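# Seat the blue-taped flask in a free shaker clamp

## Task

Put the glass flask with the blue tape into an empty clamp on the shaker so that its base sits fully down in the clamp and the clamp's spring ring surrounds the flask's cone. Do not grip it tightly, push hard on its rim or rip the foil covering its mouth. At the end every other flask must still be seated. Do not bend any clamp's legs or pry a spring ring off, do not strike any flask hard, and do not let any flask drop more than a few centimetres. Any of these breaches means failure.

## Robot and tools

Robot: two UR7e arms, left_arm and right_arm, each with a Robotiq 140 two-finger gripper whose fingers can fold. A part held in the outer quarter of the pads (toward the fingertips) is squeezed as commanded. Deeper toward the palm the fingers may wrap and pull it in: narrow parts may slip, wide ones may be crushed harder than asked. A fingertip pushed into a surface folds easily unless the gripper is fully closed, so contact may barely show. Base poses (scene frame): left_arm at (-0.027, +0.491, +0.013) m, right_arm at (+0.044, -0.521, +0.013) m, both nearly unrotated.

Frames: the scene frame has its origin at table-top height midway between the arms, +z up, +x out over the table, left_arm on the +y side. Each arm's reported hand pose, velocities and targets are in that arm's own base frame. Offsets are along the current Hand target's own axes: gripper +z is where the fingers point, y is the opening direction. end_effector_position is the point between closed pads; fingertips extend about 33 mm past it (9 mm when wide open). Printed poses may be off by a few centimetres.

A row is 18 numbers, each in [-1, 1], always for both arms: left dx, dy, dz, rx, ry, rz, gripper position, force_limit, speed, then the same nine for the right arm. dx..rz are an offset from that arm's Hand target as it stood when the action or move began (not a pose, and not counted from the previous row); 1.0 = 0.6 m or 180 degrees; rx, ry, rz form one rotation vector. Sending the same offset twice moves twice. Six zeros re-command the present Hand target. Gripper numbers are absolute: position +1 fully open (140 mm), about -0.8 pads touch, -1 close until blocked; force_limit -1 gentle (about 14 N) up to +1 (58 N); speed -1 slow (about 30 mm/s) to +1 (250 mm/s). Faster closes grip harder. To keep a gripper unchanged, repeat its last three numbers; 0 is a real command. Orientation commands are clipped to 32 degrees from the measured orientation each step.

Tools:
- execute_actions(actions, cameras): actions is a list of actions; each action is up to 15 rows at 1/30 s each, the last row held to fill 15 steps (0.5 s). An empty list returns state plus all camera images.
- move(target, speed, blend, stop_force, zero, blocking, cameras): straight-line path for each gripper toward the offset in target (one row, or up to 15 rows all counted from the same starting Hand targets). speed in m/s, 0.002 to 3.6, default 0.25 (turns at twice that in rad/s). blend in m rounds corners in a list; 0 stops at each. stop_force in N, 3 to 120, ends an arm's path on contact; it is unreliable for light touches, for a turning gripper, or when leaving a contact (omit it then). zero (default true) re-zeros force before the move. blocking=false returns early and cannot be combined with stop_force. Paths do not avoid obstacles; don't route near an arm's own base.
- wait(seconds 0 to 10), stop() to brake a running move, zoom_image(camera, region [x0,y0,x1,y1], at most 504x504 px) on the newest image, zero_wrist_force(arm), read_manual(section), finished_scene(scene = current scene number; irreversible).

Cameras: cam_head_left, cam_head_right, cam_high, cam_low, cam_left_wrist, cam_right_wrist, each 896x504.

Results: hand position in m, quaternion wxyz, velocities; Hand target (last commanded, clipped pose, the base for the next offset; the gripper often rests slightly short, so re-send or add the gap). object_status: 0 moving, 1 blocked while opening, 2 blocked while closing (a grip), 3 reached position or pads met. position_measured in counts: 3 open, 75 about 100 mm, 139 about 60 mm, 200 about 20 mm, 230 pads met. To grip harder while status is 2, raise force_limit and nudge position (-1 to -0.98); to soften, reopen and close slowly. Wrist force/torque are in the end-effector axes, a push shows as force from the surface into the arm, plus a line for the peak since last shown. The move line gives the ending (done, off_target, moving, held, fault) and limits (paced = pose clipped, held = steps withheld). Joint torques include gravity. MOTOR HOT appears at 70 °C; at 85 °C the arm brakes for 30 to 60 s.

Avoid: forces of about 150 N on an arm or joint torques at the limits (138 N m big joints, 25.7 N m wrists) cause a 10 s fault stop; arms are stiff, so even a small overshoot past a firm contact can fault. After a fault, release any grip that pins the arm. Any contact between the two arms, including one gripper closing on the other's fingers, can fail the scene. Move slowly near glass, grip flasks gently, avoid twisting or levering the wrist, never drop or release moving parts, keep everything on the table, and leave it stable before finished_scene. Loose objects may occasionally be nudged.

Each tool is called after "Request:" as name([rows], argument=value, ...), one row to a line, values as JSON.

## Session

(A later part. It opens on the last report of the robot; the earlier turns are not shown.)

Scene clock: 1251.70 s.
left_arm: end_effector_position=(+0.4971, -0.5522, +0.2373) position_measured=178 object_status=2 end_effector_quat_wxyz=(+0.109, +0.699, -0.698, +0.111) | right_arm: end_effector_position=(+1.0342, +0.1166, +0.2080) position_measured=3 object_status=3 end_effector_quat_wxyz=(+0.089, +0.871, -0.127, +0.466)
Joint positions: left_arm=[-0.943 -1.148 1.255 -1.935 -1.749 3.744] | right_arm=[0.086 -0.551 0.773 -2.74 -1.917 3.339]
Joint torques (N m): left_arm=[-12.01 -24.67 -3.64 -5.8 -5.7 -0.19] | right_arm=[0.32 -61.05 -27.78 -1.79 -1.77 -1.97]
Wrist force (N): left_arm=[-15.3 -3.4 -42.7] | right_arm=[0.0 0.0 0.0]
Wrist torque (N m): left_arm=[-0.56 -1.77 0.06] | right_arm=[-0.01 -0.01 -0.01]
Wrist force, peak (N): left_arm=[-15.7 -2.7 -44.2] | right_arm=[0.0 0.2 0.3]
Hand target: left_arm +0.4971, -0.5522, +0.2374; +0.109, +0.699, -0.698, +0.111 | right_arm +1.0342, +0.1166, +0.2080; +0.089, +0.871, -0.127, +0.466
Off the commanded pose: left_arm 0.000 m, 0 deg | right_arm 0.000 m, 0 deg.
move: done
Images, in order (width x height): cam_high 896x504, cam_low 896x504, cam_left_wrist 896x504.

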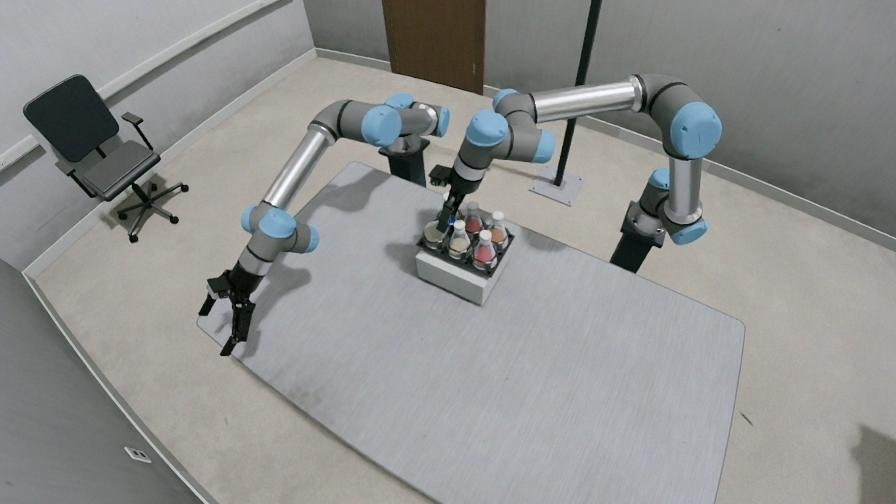

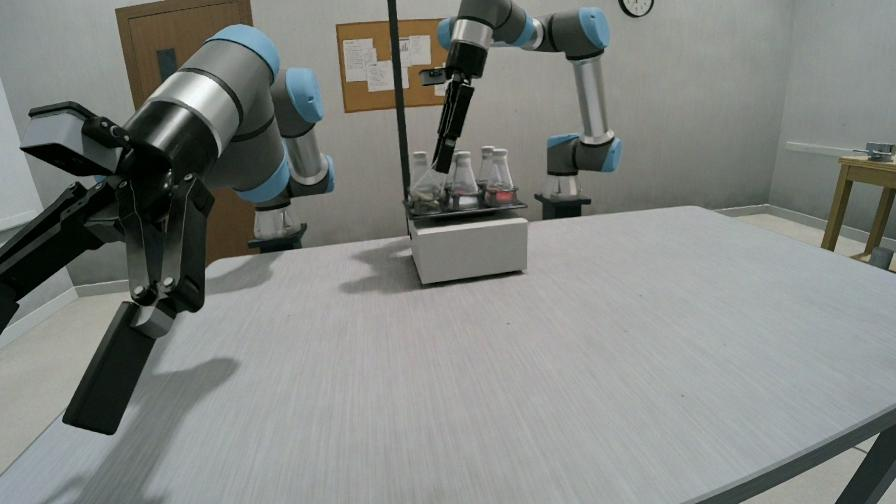

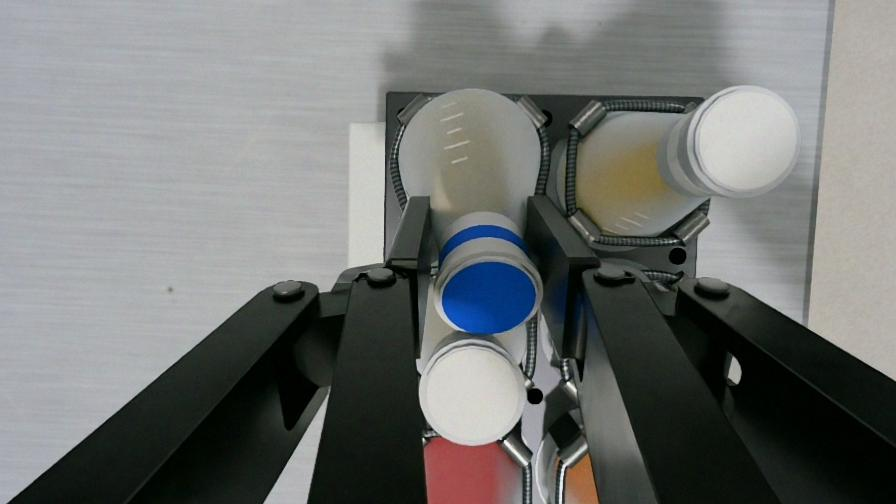

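Request:
move([
  [0.0152,0,-0.0477,0,0,0,-1,-1,-1,0,0,0,0,0,0,1,-1,-1],
  [0.0335,0,-0.0505,0,-0.094,0,-1,-1,-1,0,0,0,0,0,0,1,-1,-1],
], speed=[0.03,0.08], cameras=["cam_low","cam_high","cam_left_wrist"])

Request:
zoom_image(camera="cam_low", region=[385, 110, 500, 225])

Request:
zoom_image(camera="cam_left_wrist", region=[370, 60, 620, 310])

Scene clock: 1322.10 s.
left_arm: end_effector_position=(+0.4970, -0.5621, +0.2723) position_measured=178 object_status=2 end_effector_quat_wxyz=(+0.005, +0.708, -0.706, +0.007) | right_arm: end_effector_position=(+1.0342, +0.1166, +0.2080) position_measured=3 object_status=3 end_effector_quat_wxyz=(+0.089, +0.871, -0.127, +0.466)
Joint positions: left_arm=[-1.023 -0.944 0.752 -1.394 -1.577 3.687] | right_arm=[0.086 -0.551 0.773 -2.74 -1.917 3.339]
Joint torques (N m): left_arm=[5.98 -65.12 -19.06 -4.32 -1.48 2.26] | right_arm=[-0.86 -62.42 -28.11 -1.84 -1.75 -1.73]
Wrist force (N): left_arm=[7.7 -0.9 -0.5] | right_arm=[0.1 -0.1 0.1]
Wrist torque (N m): left_arm=[-0.33 -2.05 0.04] | right_arm=[-0.02 -0.03 -0.01]
Wrist force, peak (N): left_arm=[-15.3 -3.4 -43.1] | right_arm=[-0.3 0.1 0.3]
Hand target: left_arm +0.4971, -0.5620, +0.2724; +0.005, +0.708, -0.706, +0.007 | right_arm +1.0342, +0.1166, +0.2080; +0.089, +0.871, -0.127, +0.466
Off the commanded pose: left_arm 0.000 m, 0 deg | right_arm 0.000 m, 0 deg.
move: done
Images, in order (width x height): cam_high 896x504, cam_low 896x504, cam_left_wrist 896x504.

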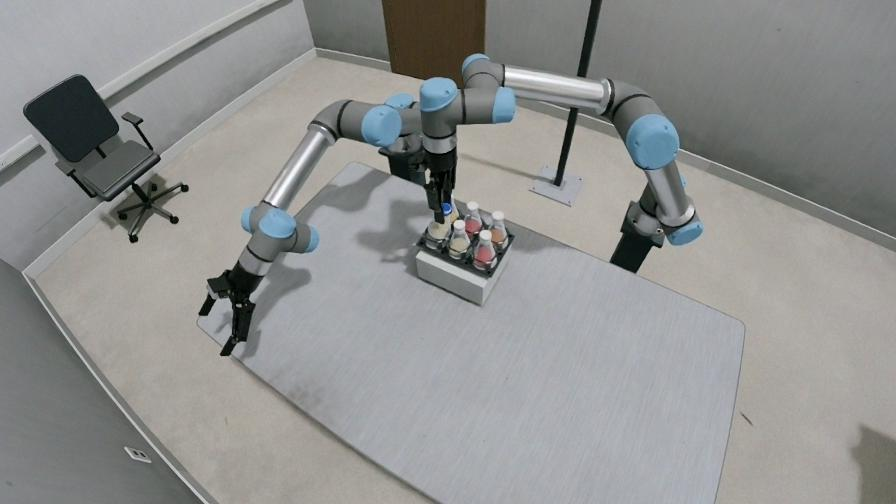

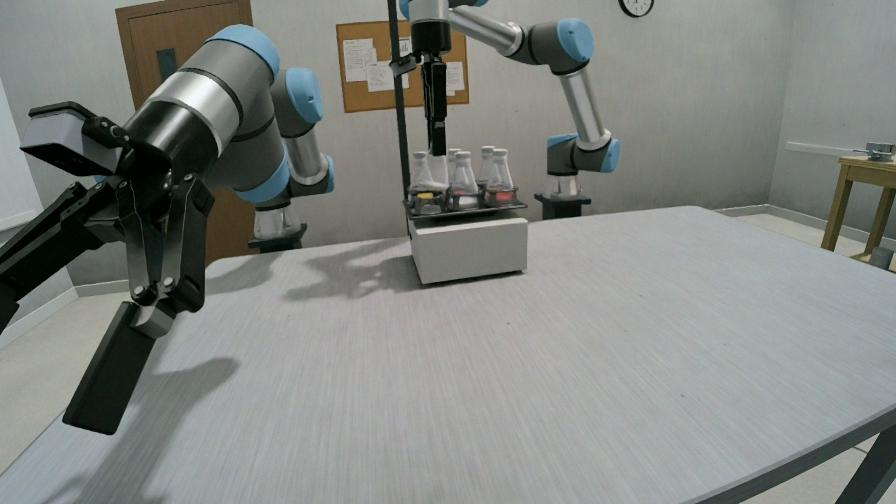

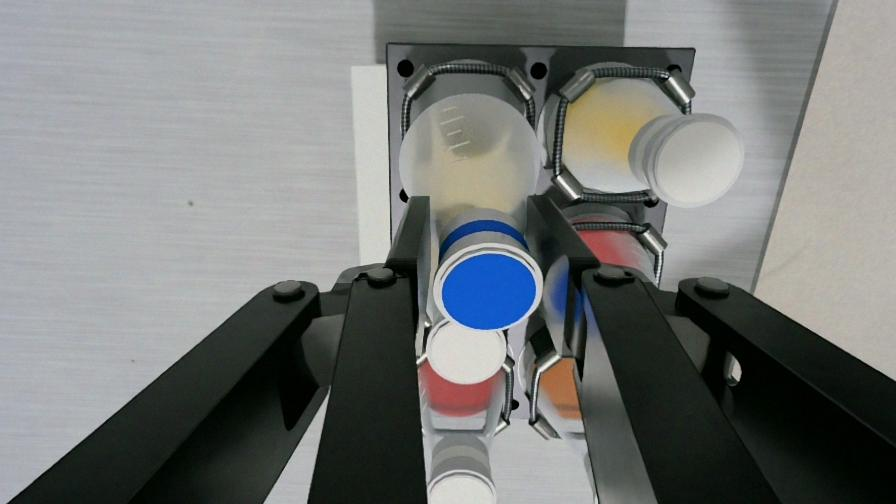

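Scaled by 4.383 from the camera's 896x504 image, which has a finer 1280x720 frame.

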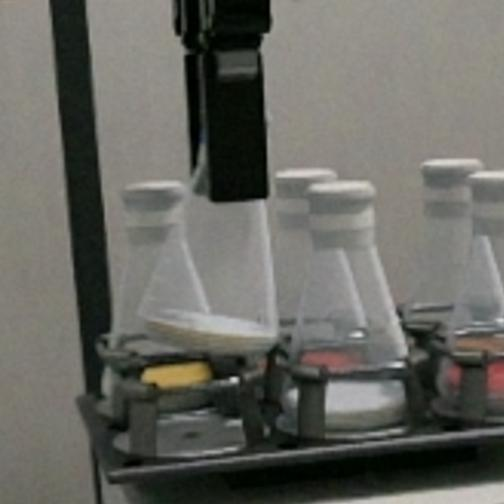

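Scaled by 2.016 from the camera's 896x504 image, which has a finer 1280x720 frame.

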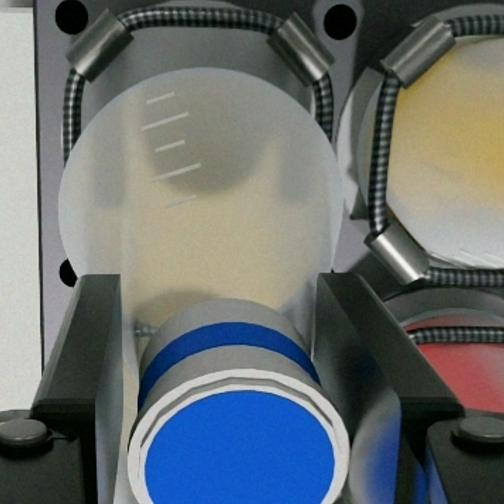

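Request:
move(target=[0.02,0,0.02,0,0,0,-1,-1,-1,0,0,0,0,0,0,1,-1,-1], speed=0.04, stop_force=15, cameras=["cam_low","cam_left_wrist","cam_high"])

Request:
zoom_image(camera="cam_low", region=[385, 110, 500, 225])

Request:
zoom_image(camera="cam_left_wrist", region=[370, 60, 620, 310])

Request:
zoom_image(camera="cam_high", region=[390, 190, 490, 275])

Scene clock: 1347.63 s.
left_arm: end_effector_position=(+0.4971, -0.5742, +0.2606) position_measured=178 object_status=2 end_effector_quat_wxyz=(+0.005, +0.708, -0.706, +0.007) | right_arm: end_effector_position=(+1.0342, +0.1166, +0.2080) position_measured=3 object_status=3 end_effector_quat_wxyz=(+0.089, +0.871, -0.127, +0.466)
Joint positions: left_arm=[-1.031 -0.92 0.742 -1.409 -1.577 3.679] | right_arm=[0.086 -0.551 0.773 -2.74 -1.917 3.339]
Joint torques (N m): left_arm=[6.6 -50.58 -1.33 3.74 1.08 2.24] | right_arm=[-1.33 -61.36 -27.14 -1.69 -1.7 -1.65]
Wrist force (N): left_arm=[14.0 -4.5 -20.3] | right_arm=[-0.1 -0.1 0.3]
Wrist torque (N m): left_arm=[-0.04 -1.97 0.05] | right_arm=[-0.02 0.02 -0.01]
Wrist force, peak (N): left_arm=[13.6 -4.4 -21.1] | right_arm=[0.1 -0.3 0.2]
Hand target: left_arm +0.4971, -0.5742, +0.2606; +0.005, +0.708, -0.706, +0.007 | right_arm +1.0342, +0.1166, +0.2080; +0.089, +0.871, -0.127, +0.466
Off the commanded pose: left_arm 0.000 m, 0 deg | right_arm 0.000 m, 0 deg.
move: done
Images, in order (width x height): cam_high 896x504, cam_low 896x504, cam_left_wrist 896x504.

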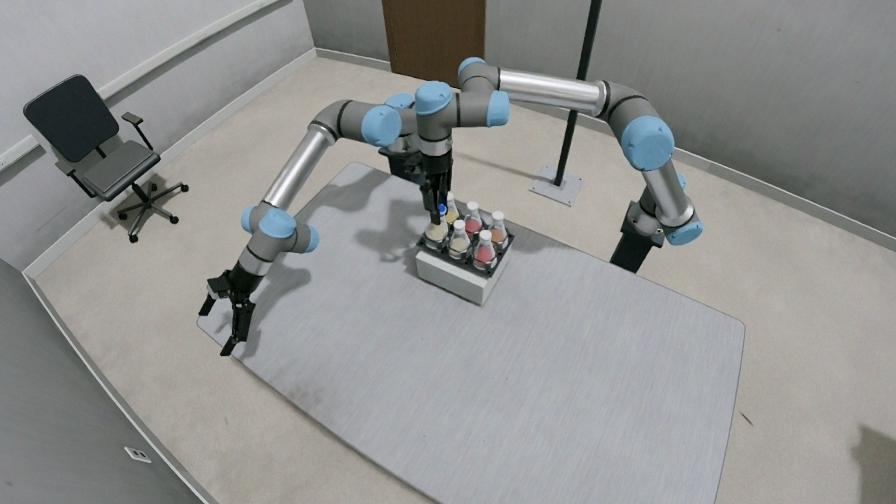

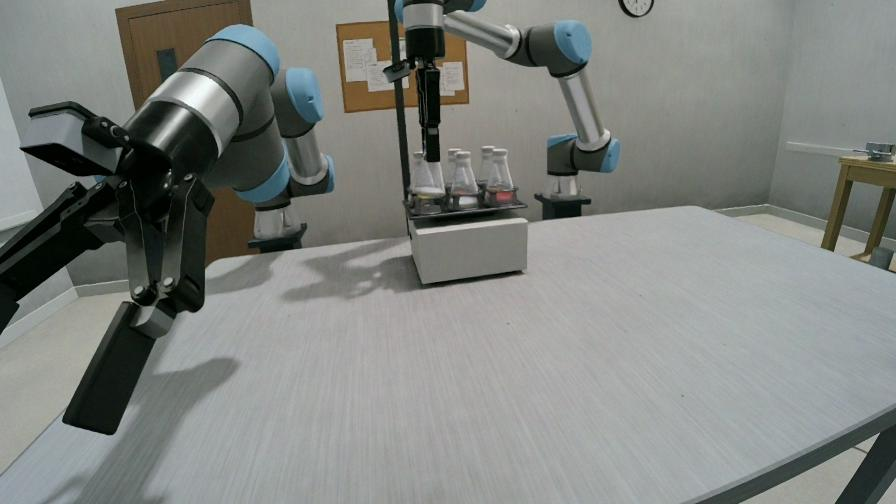

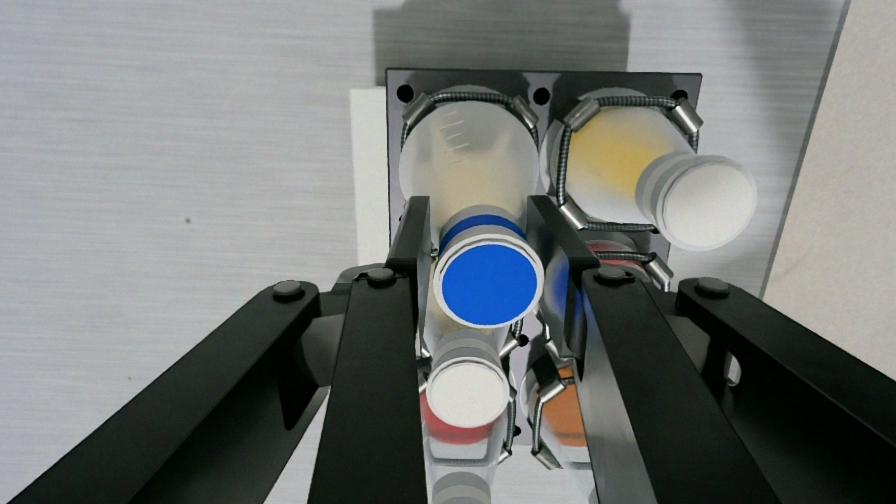

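Scaled by 4.383 from the camera's 896x504 image, which has a finer 1280x720 frame.

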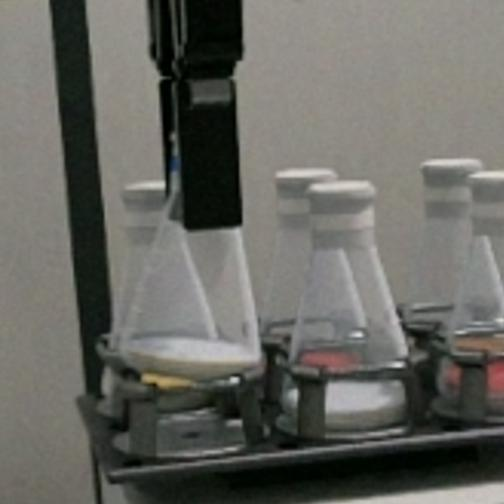

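Scaled by 2.016 from the camera's 896x504 image, which has a finer 1280x720 frame.

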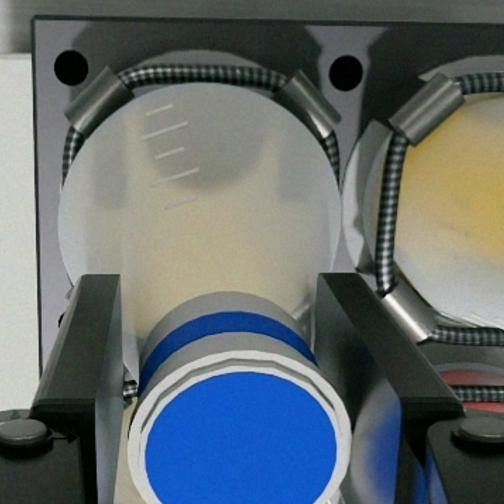

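Scaled by 5.040 from the camera's 896x504 image, which has a finer 1280x720 frame.

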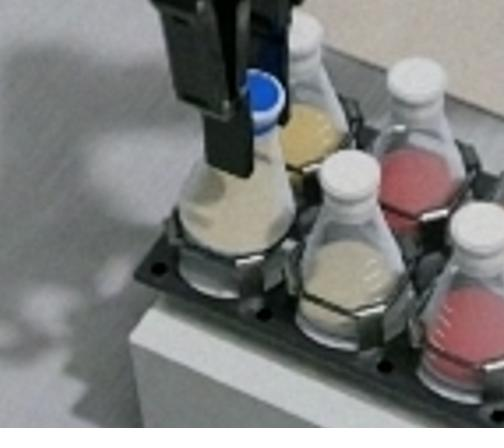

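Request:
move([
  [0.0,0,-0.01,0,0,0,-1,-1,-1,0,0,0,0,0,0,1,-1,-1],
  [0.0125,0,-0.01,0,0,0,-1,-1,-1,0,0,0,0,0,0,1,-1,-1],
], speed=0.03)

Request:
move(target=[0,0,0.03,0,0,0,-1,-1,-1,0,0,0,0,0,0,1,-1,-1], speed=0.012, stop_force=18, cameras=["cam_low","cam_left_wrist","cam_high"])

Request:
zoom_image(camera="cam_low", region=[385, 110, 500, 225])

Request:
zoom_image(camera="cam_left_wrist", region=[370, 60, 620, 310])

Request:
zoom_image(camera="cam_high", region=[390, 190, 490, 275])

Scene clock: 1359.20 s.
left_arm: end_effector_position=(+0.4970, -0.5817, +0.2666) position_measured=178 object_status=2 end_effector_quat_wxyz=(+0.005, +0.708, -0.706, +0.007) end_effector_velocity=(+0.001, +0.002, +0.000) end_effector_angular_velocity=(+0.000, -0.002, +0.001) | right_arm: end_effector_position=(+1.0342, +0.1166, +0.2080) position_measured=3 object_status=3 end_effector_quat_wxyz=(+0.089, +0.871, -0.127, +0.466)
Joint positions: left_arm=[-1.036 -0.896 0.686 -1.376 -1.576 3.674] | right_arm=[0.086 -0.551 0.773 -2.74 -1.917 3.339]
Joint velocities: left_arm=[0.001 -0.004 0.005 -0.003 0.002 0] | right_arm=[within noise]
Joint torques (N m): left_arm=[7.73 -65.65 -16.22 -5.5 0.25 0.94] | right_arm=[-0.66 -61.78 -27.89 -1.86 -1.49 -1.94]
Wrist force (N): left_arm=[7.8 -1.0 -0.5] | right_arm=[0.1 -0.1 -0.1]
Wrist torque (N m): left_arm=[-0.34 -2.09 0.05] | right_arm=[-0.02 -0.01 -0.01]
Wrist force, peak (N): left_arm=[13.7 -4.4 -21.1] | right_arm=[-0.2 0.2 0.2]
Hand target: left_arm +0.4971, -0.5816, +0.2667; +0.005, +0.708, -0.706, +0.007 | right_arm +1.0342, +0.1166, +0.2080; +0.089, +0.871, -0.127, +0.466
Off the commanded pose: left_arm 0.000 m, 0 deg | right_arm 0.000 m, 0 deg.
move: done

Scene clock: 1361.00 s.
left_arm: end_effector_position=(+0.4972, -0.5817, +0.2579) position_measured=178 object_status=2 end_effector_quat_wxyz=(+0.005, +0.708, -0.706, +0.007) | right_arm: end_effector_position=(+1.0342, +0.1166, +0.2080) position_measured=3 object_status=3 end_effector_quat_wxyz=(+0.089, +0.871, -0.127, +0.466)
Joint positions: left_arm=[-1.036 -0.902 0.719 -1.404 -1.576 3.674] | right_arm=[0.086 -0.551 0.773 -2.74 -1.917 3.339]
Joint torques (N m): left_arm=[-8.77 -31.07 -29.44 -1.21 -1.29 0.78] | right_arm=[-0.7 -61.18 -26.87 -1.61 -1.48 -1.77]
Wrist force (N): left_arm=[1.5 -4.6 -14.9] | right_arm=[0.1 -0.1 0.1]
Wrist torque (N m): left_arm=[-0.39 -2.07 0.08] | right_arm=[-0.02 -0.01 -0.01]
Wrist force, peak (N): left_arm=[-1.6 -4.6 -20.7] | right_arm=[0.2 -0.2 0.0]
Hand target: left_arm +0.4972, -0.5817, +0.2579; +0.005, +0.708, -0.706, +0.007 (not the last commanded pose) | right_arm +1.0342, +0.1166, +0.2080; +0.089, +0.871, -0.127, +0.466
Off the commanded pose: left_arm 0.009 m, 0 deg | right_arm 0.000 m, 0 deg.
move: contact (left_arm)
Images, in order (width x height): cam_high 896x504, cam_low 896x504, cam_left_wrist 896x504.

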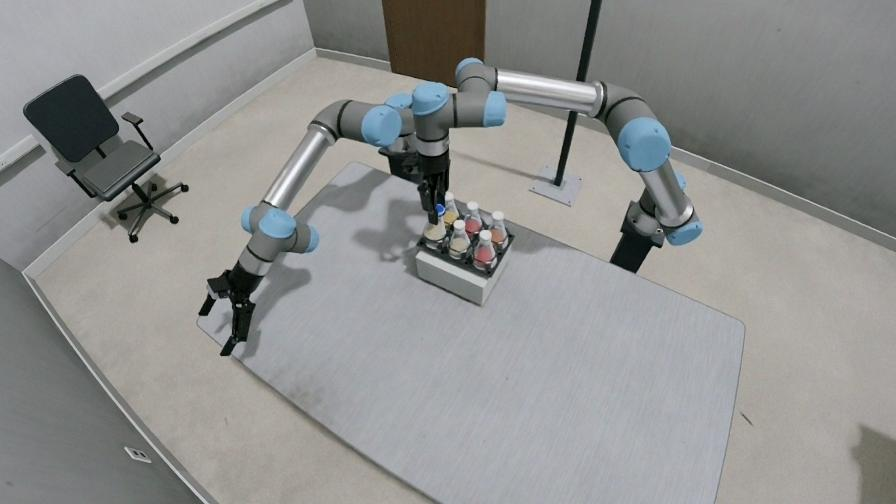

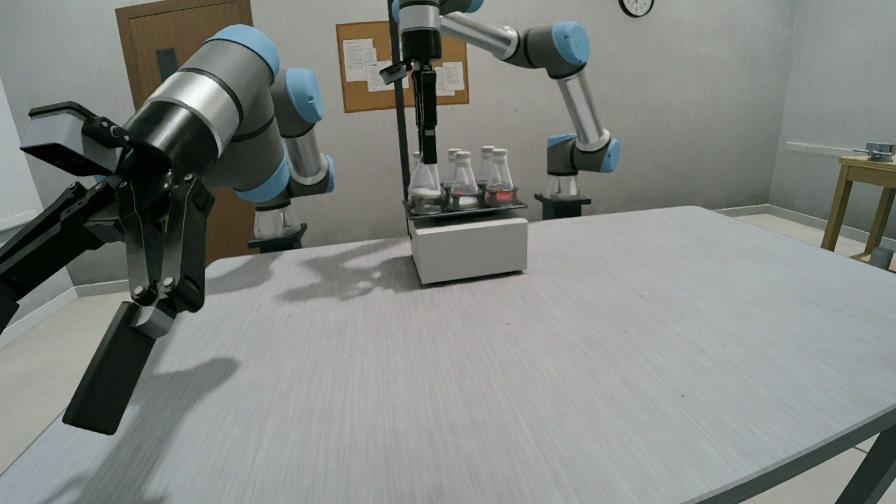

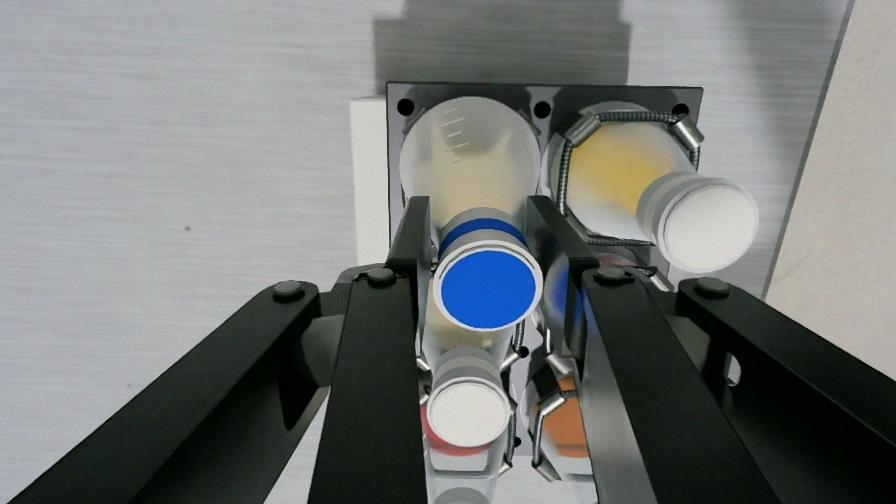

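Scaled by 4.383 from the camera's 896x504 image, which has a finer 1280x720 frame.

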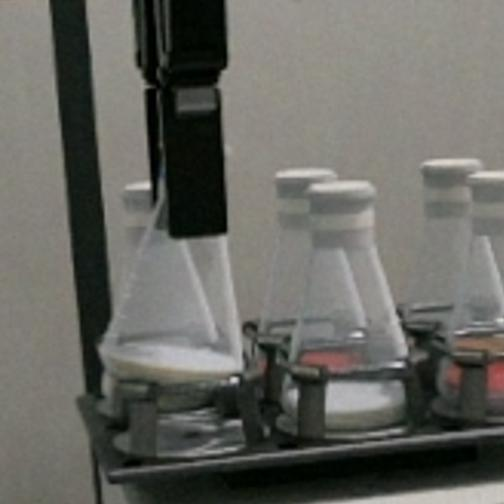

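Scaled by 2.016 from the camera's 896x504 image, which has a finer 1280x720 frame.

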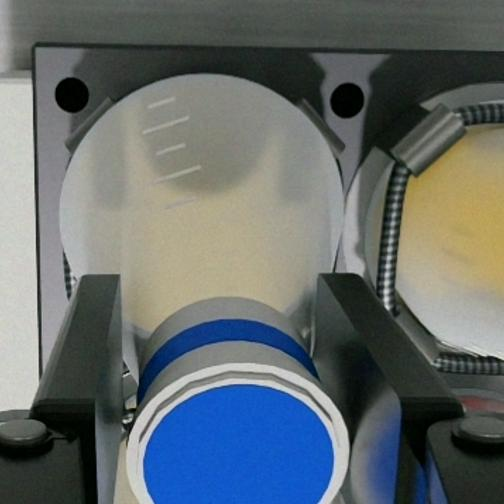

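Scaled by 5.040 from the camera's 896x504 image, which has a finer 1280x720 frame.

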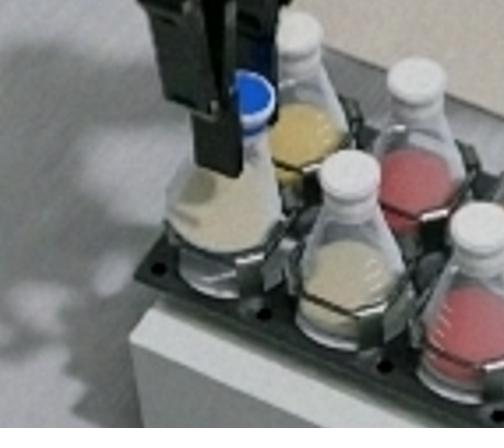

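Request:
move([
  [0.0,0,-0.004,0,0,0,-1,-1,-1,0,0,0,0,0,0,1,-1,-1],
  [-0.005,0,-0.004,0,0,0,-1,-1,-1,0,0,0,0,0,0,1,-1,-1],
], speed=0.03)

Request:
move(target=[0,0,0.03,0,0,0,-1,-1,-1,0,0,0,0,0,0,1,-1,-1], speed=0.012, stop_force=45, cameras=["cam_low","cam_left_wrist","cam_high"])

Request:
zoom_image(camera="cam_low", region=[385, 110, 500, 225])

Request:
zoom_image(camera="cam_left_wrist", region=[370, 60, 620, 310])

Request:
zoom_image(camera="cam_high", region=[390, 190, 490, 275])

Scene clock: 1374.07 s.
left_arm: end_effector_position=(+0.4972, -0.5786, +0.2604) position_measured=178 object_status=2 end_effector_quat_wxyz=(+0.005, +0.708, -0.706, +0.007) end_effector_velocity=(+0.001, -0.001, -0.001) end_effector_angular_velocity=(+0.000, -0.001, +0.001) | right_arm: end_effector_position=(+1.0342, +0.1166, +0.2080) position_measured=3 object_status=3 end_effector_quat_wxyz=(+0.089, +0.871, -0.127, +0.466)
Joint positions: left_arm=[-1.034 -0.909 0.724 -1.403 -1.576 3.676] | right_arm=[0.086 -0.551 0.773 -2.74 -1.917 3.339]
Joint velocities: left_arm=[0 0.004 -0.005 0 0.001 -0.001] | right_arm=[within noise]
Joint torques (N m): left_arm=[-4.46 -41.31 -35.53 -1.72 0.6 0.53] | right_arm=[-0.47 -61.62 -27.86 -1.67 -1.51 -1.76]
Wrist force (N): left_arm=[7.3 -1.1 -0.5] | right_arm=[0.0 0.0 0.0]
Wrist torque (N m): left_arm=[-0.36 -1.95 -0.08] | right_arm=[-0.02 -0.01 -0.01]
Wrist force, peak (N): left_arm=[1.4 -4.7 -15.1] | right_arm=[-0.1 -0.3 0.2]
Hand target: left_arm +0.4972, -0.5787, +0.2603; +0.005, +0.708, -0.706, +0.007 | right_arm +1.0342, +0.1166, +0.2080; +0.089, +0.871, -0.127, +0.466
Off the commanded pose: left_arm 0.000 m, 0 deg | right_arm 0.000 m, 0 deg.
move: done

Scene clock: 1375.80 s.
left_arm: end_effector_position=(+0.4973, -0.5787, +0.2529) position_measured=178 object_status=2 end_effector_quat_wxyz=(+0.005, +0.708, -0.706, +0.007) | right_arm: end_effector_position=(+1.0342, +0.1166, +0.2080) position_measured=3 object_status=3 end_effector_quat_wxyz=(+0.089, +0.871, -0.127, +0.466)
Joint positions: left_arm=[-1.034 -0.913 0.751 -1.425 -1.576 3.676] | right_arm=[0.086 -0.551 0.773 -2.74 -1.917 3.339]
Joint torques (N m): left_arm=[-10.81 -9.31 -20.16 -2.57 -3.65 -1.54] | right_arm=[-0.69 -61.02 -28.8 -1.59 -1.75 -1.91]
Wrist force (N): left_arm=[-13.5 -1.3 -39.9] | right_arm=[-0.1 0.1 0.1]
Wrist torque (N m): left_arm=[-0.15 -1.96 -0.07] | right_arm=[0.02 0.02 -0.01]
Wrist force, peak (N): left_arm=[-19.2 0.3 -52.0] | right_arm=[0.0 0.1 0.3]
Hand target: left_arm +0.4973, -0.5787, +0.2529; +0.005, +0.708, -0.706, +0.007 (not the last commanded pose) | right_arm +1.0342, +0.1166, +0.2080; +0.089, +0.871, -0.127, +0.466
Off the commanded pose: left_arm 0.011 m, 0 deg | right_arm 0.000 m, 0 deg.
move: contact (left_arm)
Images, in order (width x height): cam_high 896x504, cam_low 896x504, cam_left_wrist 896x504.

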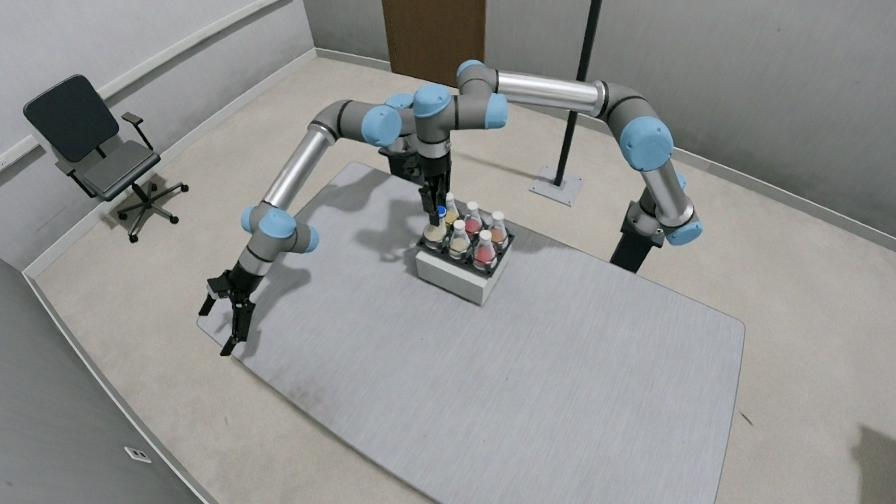

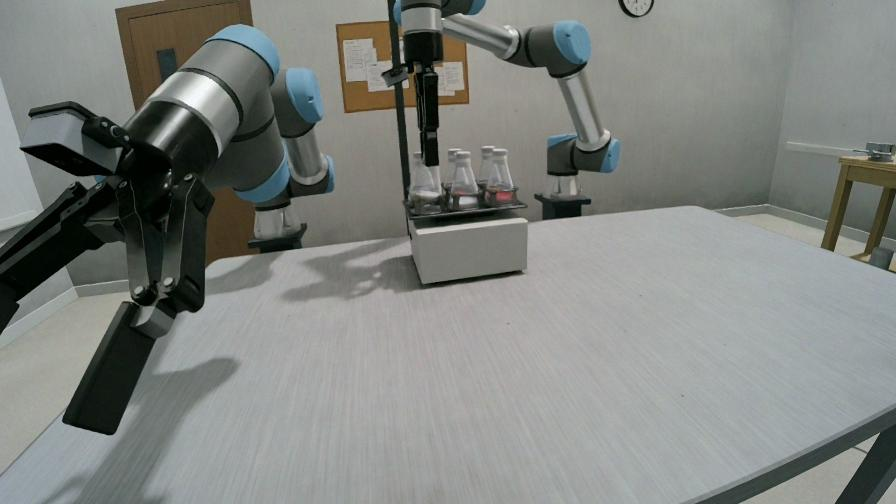

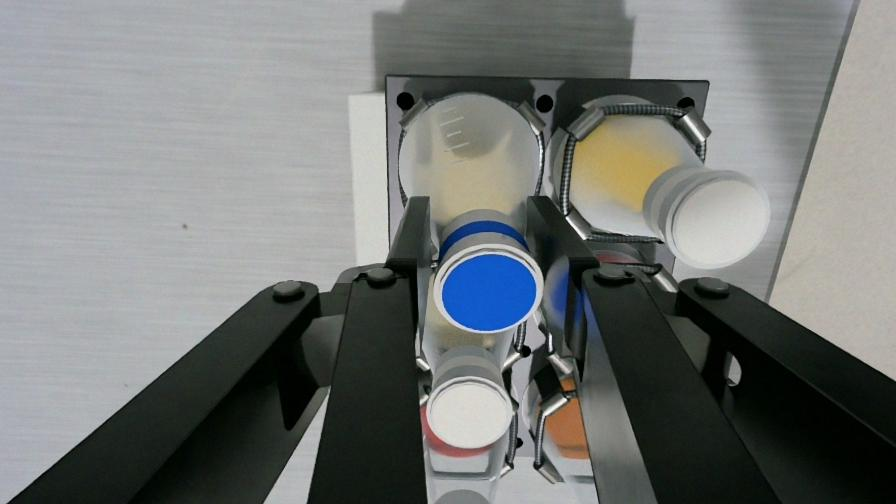

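Scaled by 4.383 from the camera's 896x504 image, which has a finer 1280x720 frame.

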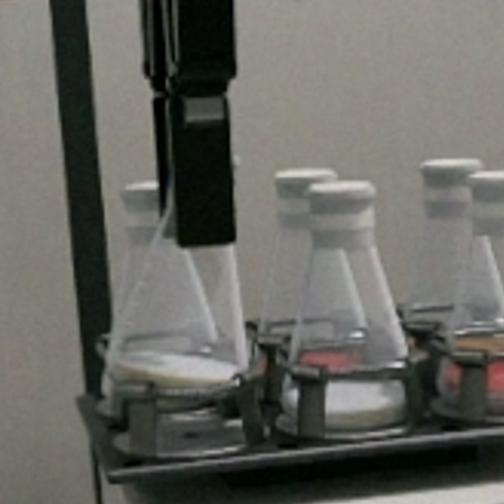

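Scaled by 2.016 from the camera's 896x504 image, which has a finer 1280x720 frame.

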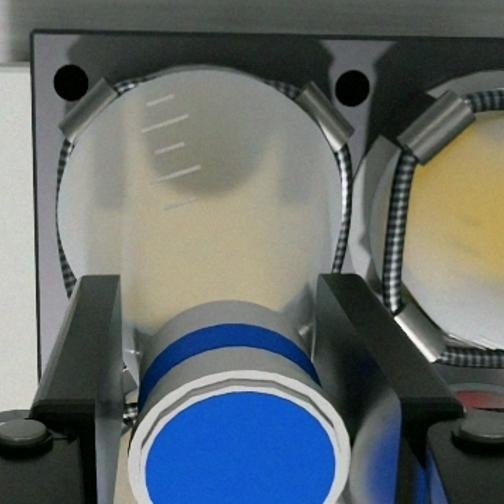

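Scaled by 5.040 from the camera's 896x504 image, which has a finer 1280x720 frame.

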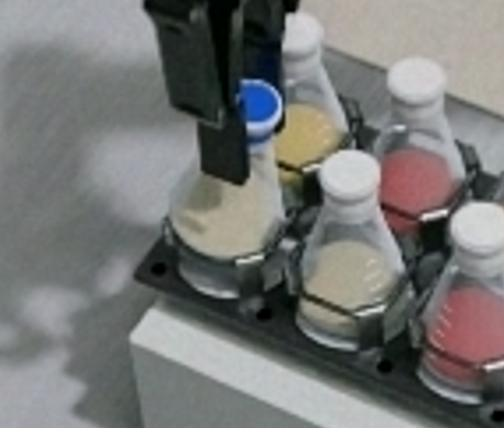

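Request:
move(target=[0.0,0,0.02,0,0,0,-1,-1,-1,0,0,0,0,0,0,1,-1,-1], speed=0.01, stop_force=40, cameras=["cam_low","cam_left_wrist","cam_high"])

Request:
zoom_image(camera="cam_low", region=[385, 110, 500, 225])

Request:
zoom_image(camera="cam_left_wrist", region=[370, 60, 620, 310])

Scene clock: 1388.50 s.
left_arm: end_effector_position=(+0.4974, -0.5788, +0.2460) position_measured=178 object_status=2 end_effector_quat_wxyz=(+0.005, +0.708, -0.706, +0.007) | right_arm: end_effector_position=(+1.0342, +0.1166, +0.2080) position_measured=3 object_status=3 end_effector_quat_wxyz=(+0.089, +0.871, -0.127, +0.466)
Joint positions: left_arm=[-1.034 -0.917 0.774 -1.445 -1.576 3.676] | right_arm=[0.086 -0.551 0.773 -2.74 -1.917 3.339]
Joint torques (N m): left_arm=[-18.89 19.33 -8.92 -6.48 -2.16 -0.47] | right_arm=[-0.84 -61.64 -27.47 -1.72 -1.7 -1.97]
Wrist force (N): left_arm=[-34.0 9.9 -71.0] | right_arm=[-0.1 0.0 0.0]
Wrist torque (N m): left_arm=[0.08 -1.87 0.04] | right_arm=[-0.02 0.00 -0.01]
Wrist force, peak (N): left_arm=[-38.7 11.2 -81.7] | right_arm=[0.0 -0.4 0.0]
Hand target: left_arm +0.4973, -0.5788, +0.2460; +0.005, +0.708, -0.706, +0.007 (not the last commanded pose) | right_arm +1.0342, +0.1166, +0.2080; +0.089, +0.871, -0.127, +0.466
Off the commanded pose: left_arm 0.005 m, 0 deg | right_arm 0.000 m, 0 deg.
move: contact (left_arm)
Images, in order (width x height): cam_high 896x504, cam_low 896x504, cam_left_wrist 896x504.

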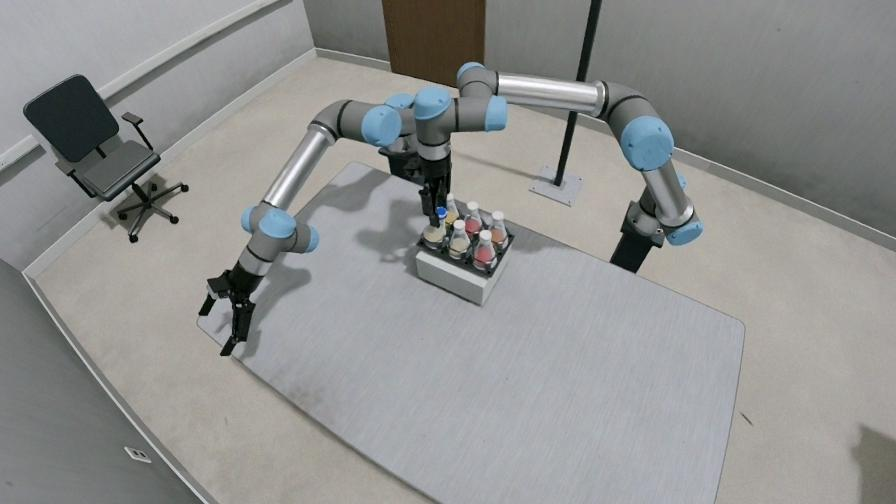

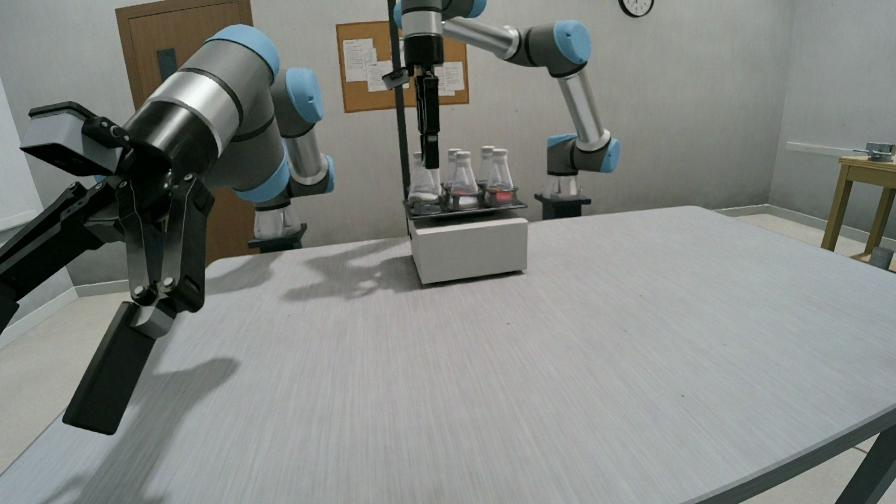

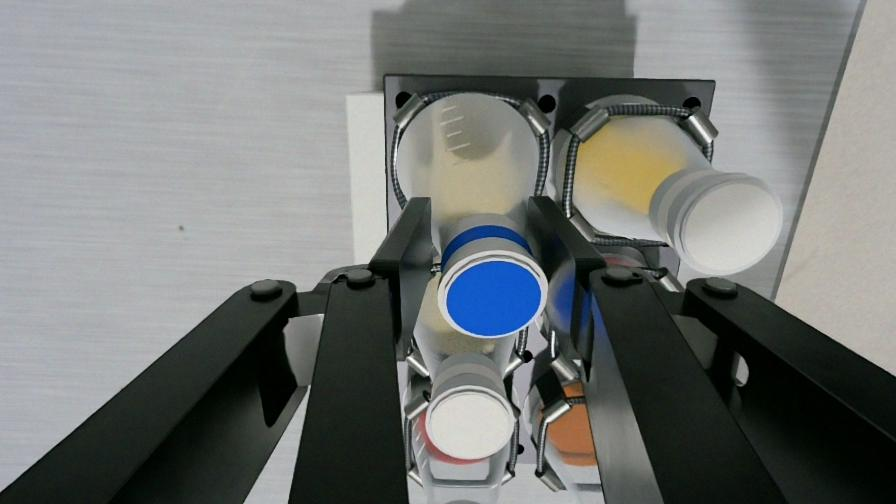

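Scaled by 4.383 from the camera's 896x504 image, which has a finer 1280x720 frame.

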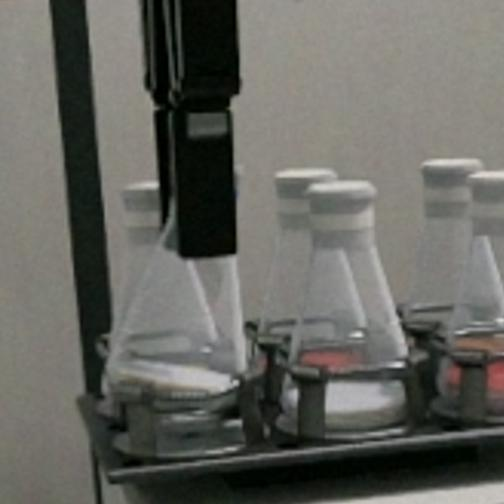

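Scaled by 2.016 from the camera's 896x504 image, which has a finer 1280x720 frame.

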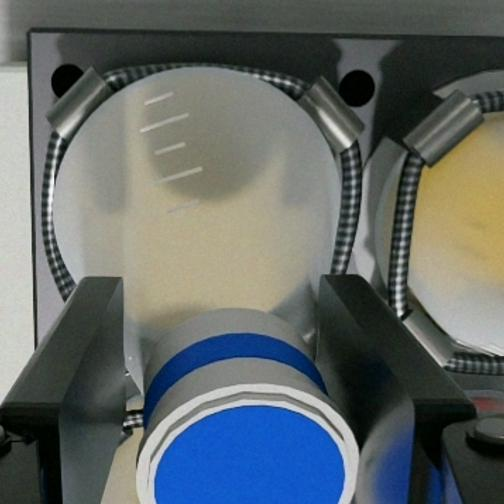

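Request:
move([
  [-0.005,0,-0.001,0,0,0,-1,-1,-1,0,0,0,0,0,0,1,-1,-1],
], speed=0.01)

Request:
move(target=[0.0,0,0.025,0,0,0,-1,-1,-1,0,0,0,0,0,0,1,-1,-1], speed=0.01, stop_force=30, cameras=["cam_low","cam_left_wrist","cam_high"])

Request:
zoom_image(camera="cam_low", region=[385, 110, 500, 225])

Request:
zoom_image(camera="cam_left_wrist", region=[370, 60, 620, 310])

Scene clock: 1399.47 s.
left_arm: end_effector_position=(+0.4973, -0.5758, +0.2464) position_measured=178 object_status=2 end_effector_quat_wxyz=(+0.005, +0.708, -0.706, +0.007) | right_arm: end_effector_position=(+1.0342, +0.1166, +0.2080) position_measured=3 object_status=3 end_effector_quat_wxyz=(+0.089, +0.871, -0.127, +0.466)
Joint positions: left_arm=[-1.032 -0.924 0.785 -1.449 -1.576 3.678] | right_arm=[0.086 -0.551 0.773 -2.74 -1.917 3.339]
Joint torques (N m): left_arm=[1.09 -32.67 -12.43 -5.81 -1.93 1.83] | right_arm=[-0.51 -61.06 -27.56 -1.8 -1.62 -1.9]
Wrist force (N): left_arm=[-8.7 6.4 -35.3] | right_arm=[-0.1 0.1 0.1]
Wrist torque (N m): left_arm=[-0.12 -1.56 0.09] | right_arm=[0.01 0.00 -0.01]
Wrist force, peak (N): left_arm=[-34.4 9.4 -72.4] | right_arm=[-0.3 0.0 -0.1]
Hand target: left_arm +0.4973, -0.5758, +0.2465; +0.005, +0.708, -0.706, +0.007 | right_arm +1.0342, +0.1166, +0.2080; +0.089, +0.871, -0.127, +0.466
Off the commanded pose: left_arm 0.000 m, 0 deg | right_arm 0.000 m, 0 deg.
move: done

Scene clock: 1400.83 s.
left_arm: end_effector_position=(+0.4974, -0.5757, +0.2451) position_measured=178 object_status=2 end_effector_quat_wxyz=(+0.005, +0.708, -0.706, +0.007) | right_arm: end_effector_position=(+1.0342, +0.1166, +0.2080) position_measured=3 object_status=3 end_effector_quat_wxyz=(+0.089, +0.871, -0.127, +0.466)
Joint positions: left_arm=[-1.032 -0.925 0.79 -1.453 -1.576 3.678] | right_arm=[0.086 -0.551 0.773 -2.74 -1.917 3.339]
Joint torques (N m): left_arm=[-16.17 11.45 -13.53 -6.2 -2.93 0.33] | right_arm=[-0.39 -61.93 -27.85 -1.53 -1.64 -2.04]
Wrist force (N): left_arm=[-29.4 11.0 -62.3] | right_arm=[0.2 -0.1 0.1]
Wrist torque (N m): left_arm=[-0.21 -1.63 0.23] | right_arm=[-0.02 -0.03 -0.01]
Wrist force, peak (N): left_arm=[-32.1 11.4 -68.5] | right_arm=[0.1 -0.3 -0.1]
Hand target: left_arm +0.4973, -0.5758, +0.2451; +0.005, +0.708, -0.706, +0.007 (not the last commanded pose) | right_arm +1.0342, +0.1166, +0.2080; +0.089, +0.871, -0.127, +0.466
Off the commanded pose: left_arm 0.014 m, 0 deg | right_arm 0.000 m, 0 deg.
move: contact (left_arm)
Images, in order (width x height): cam_high 896x504, cam_low 896x504, cam_left_wrist 896x504.

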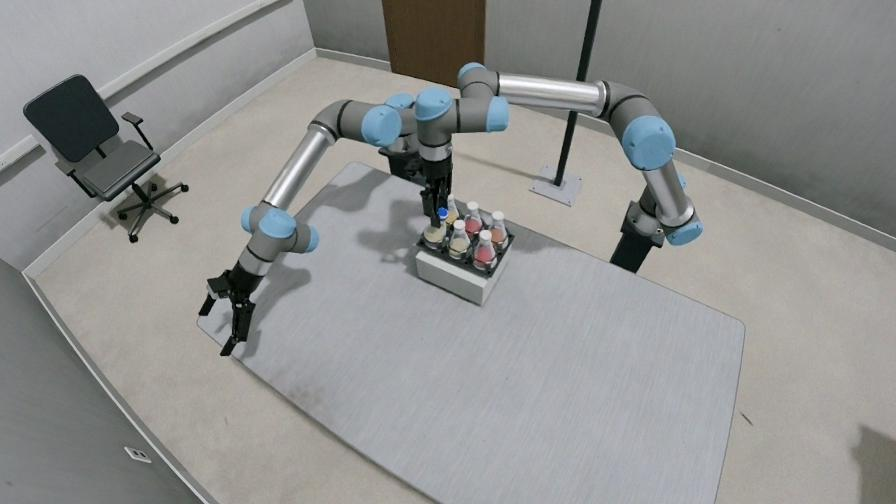

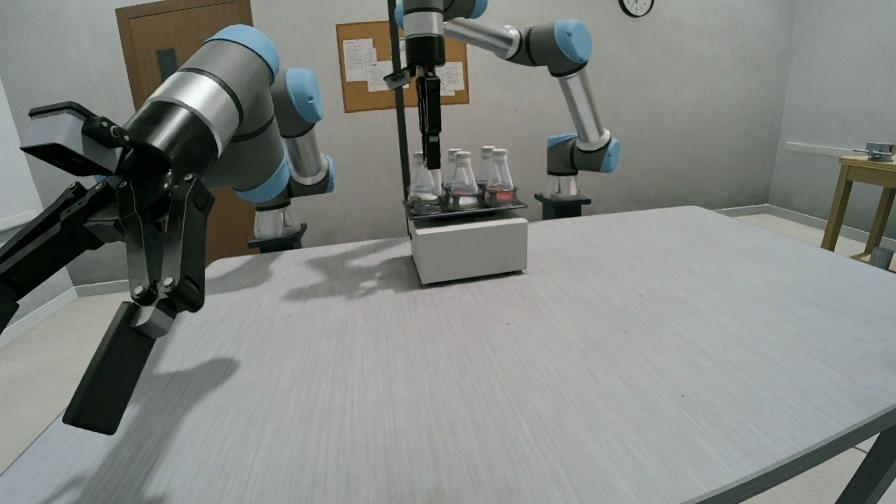

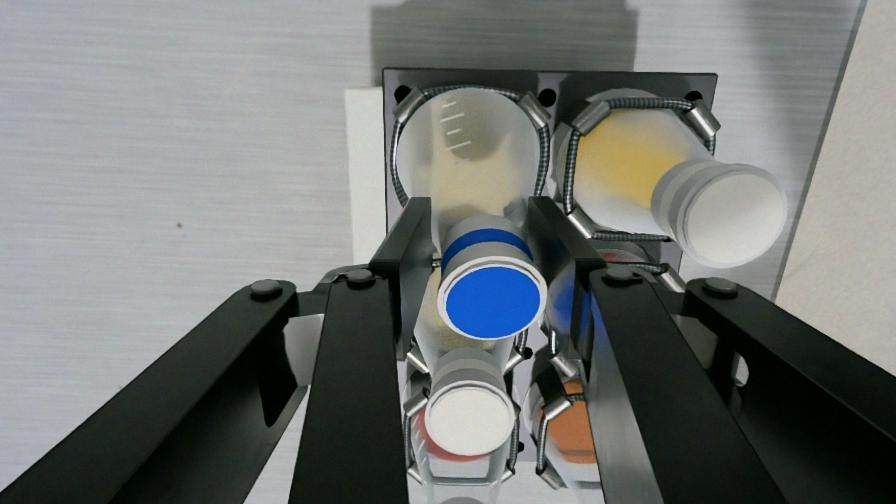

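Scaled by 4.383 from the camera's 896x504 image, which has a finer 1280x720 frame.

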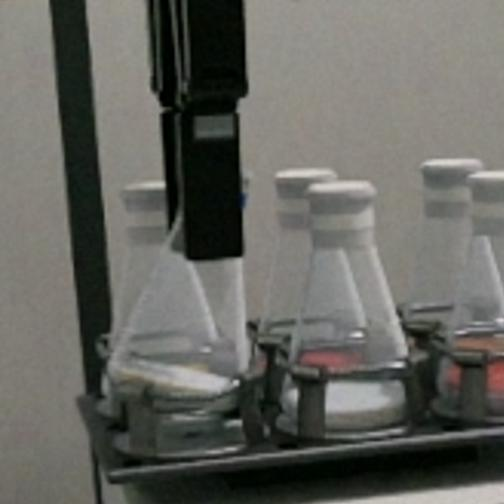

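Scaled by 2.016 from the camera's 896x504 image, which has a finer 1280x720 frame.

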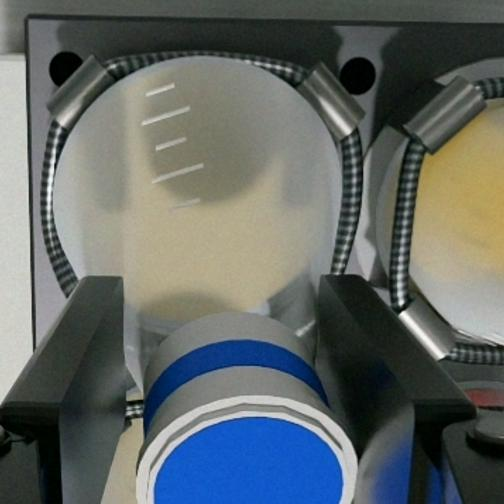

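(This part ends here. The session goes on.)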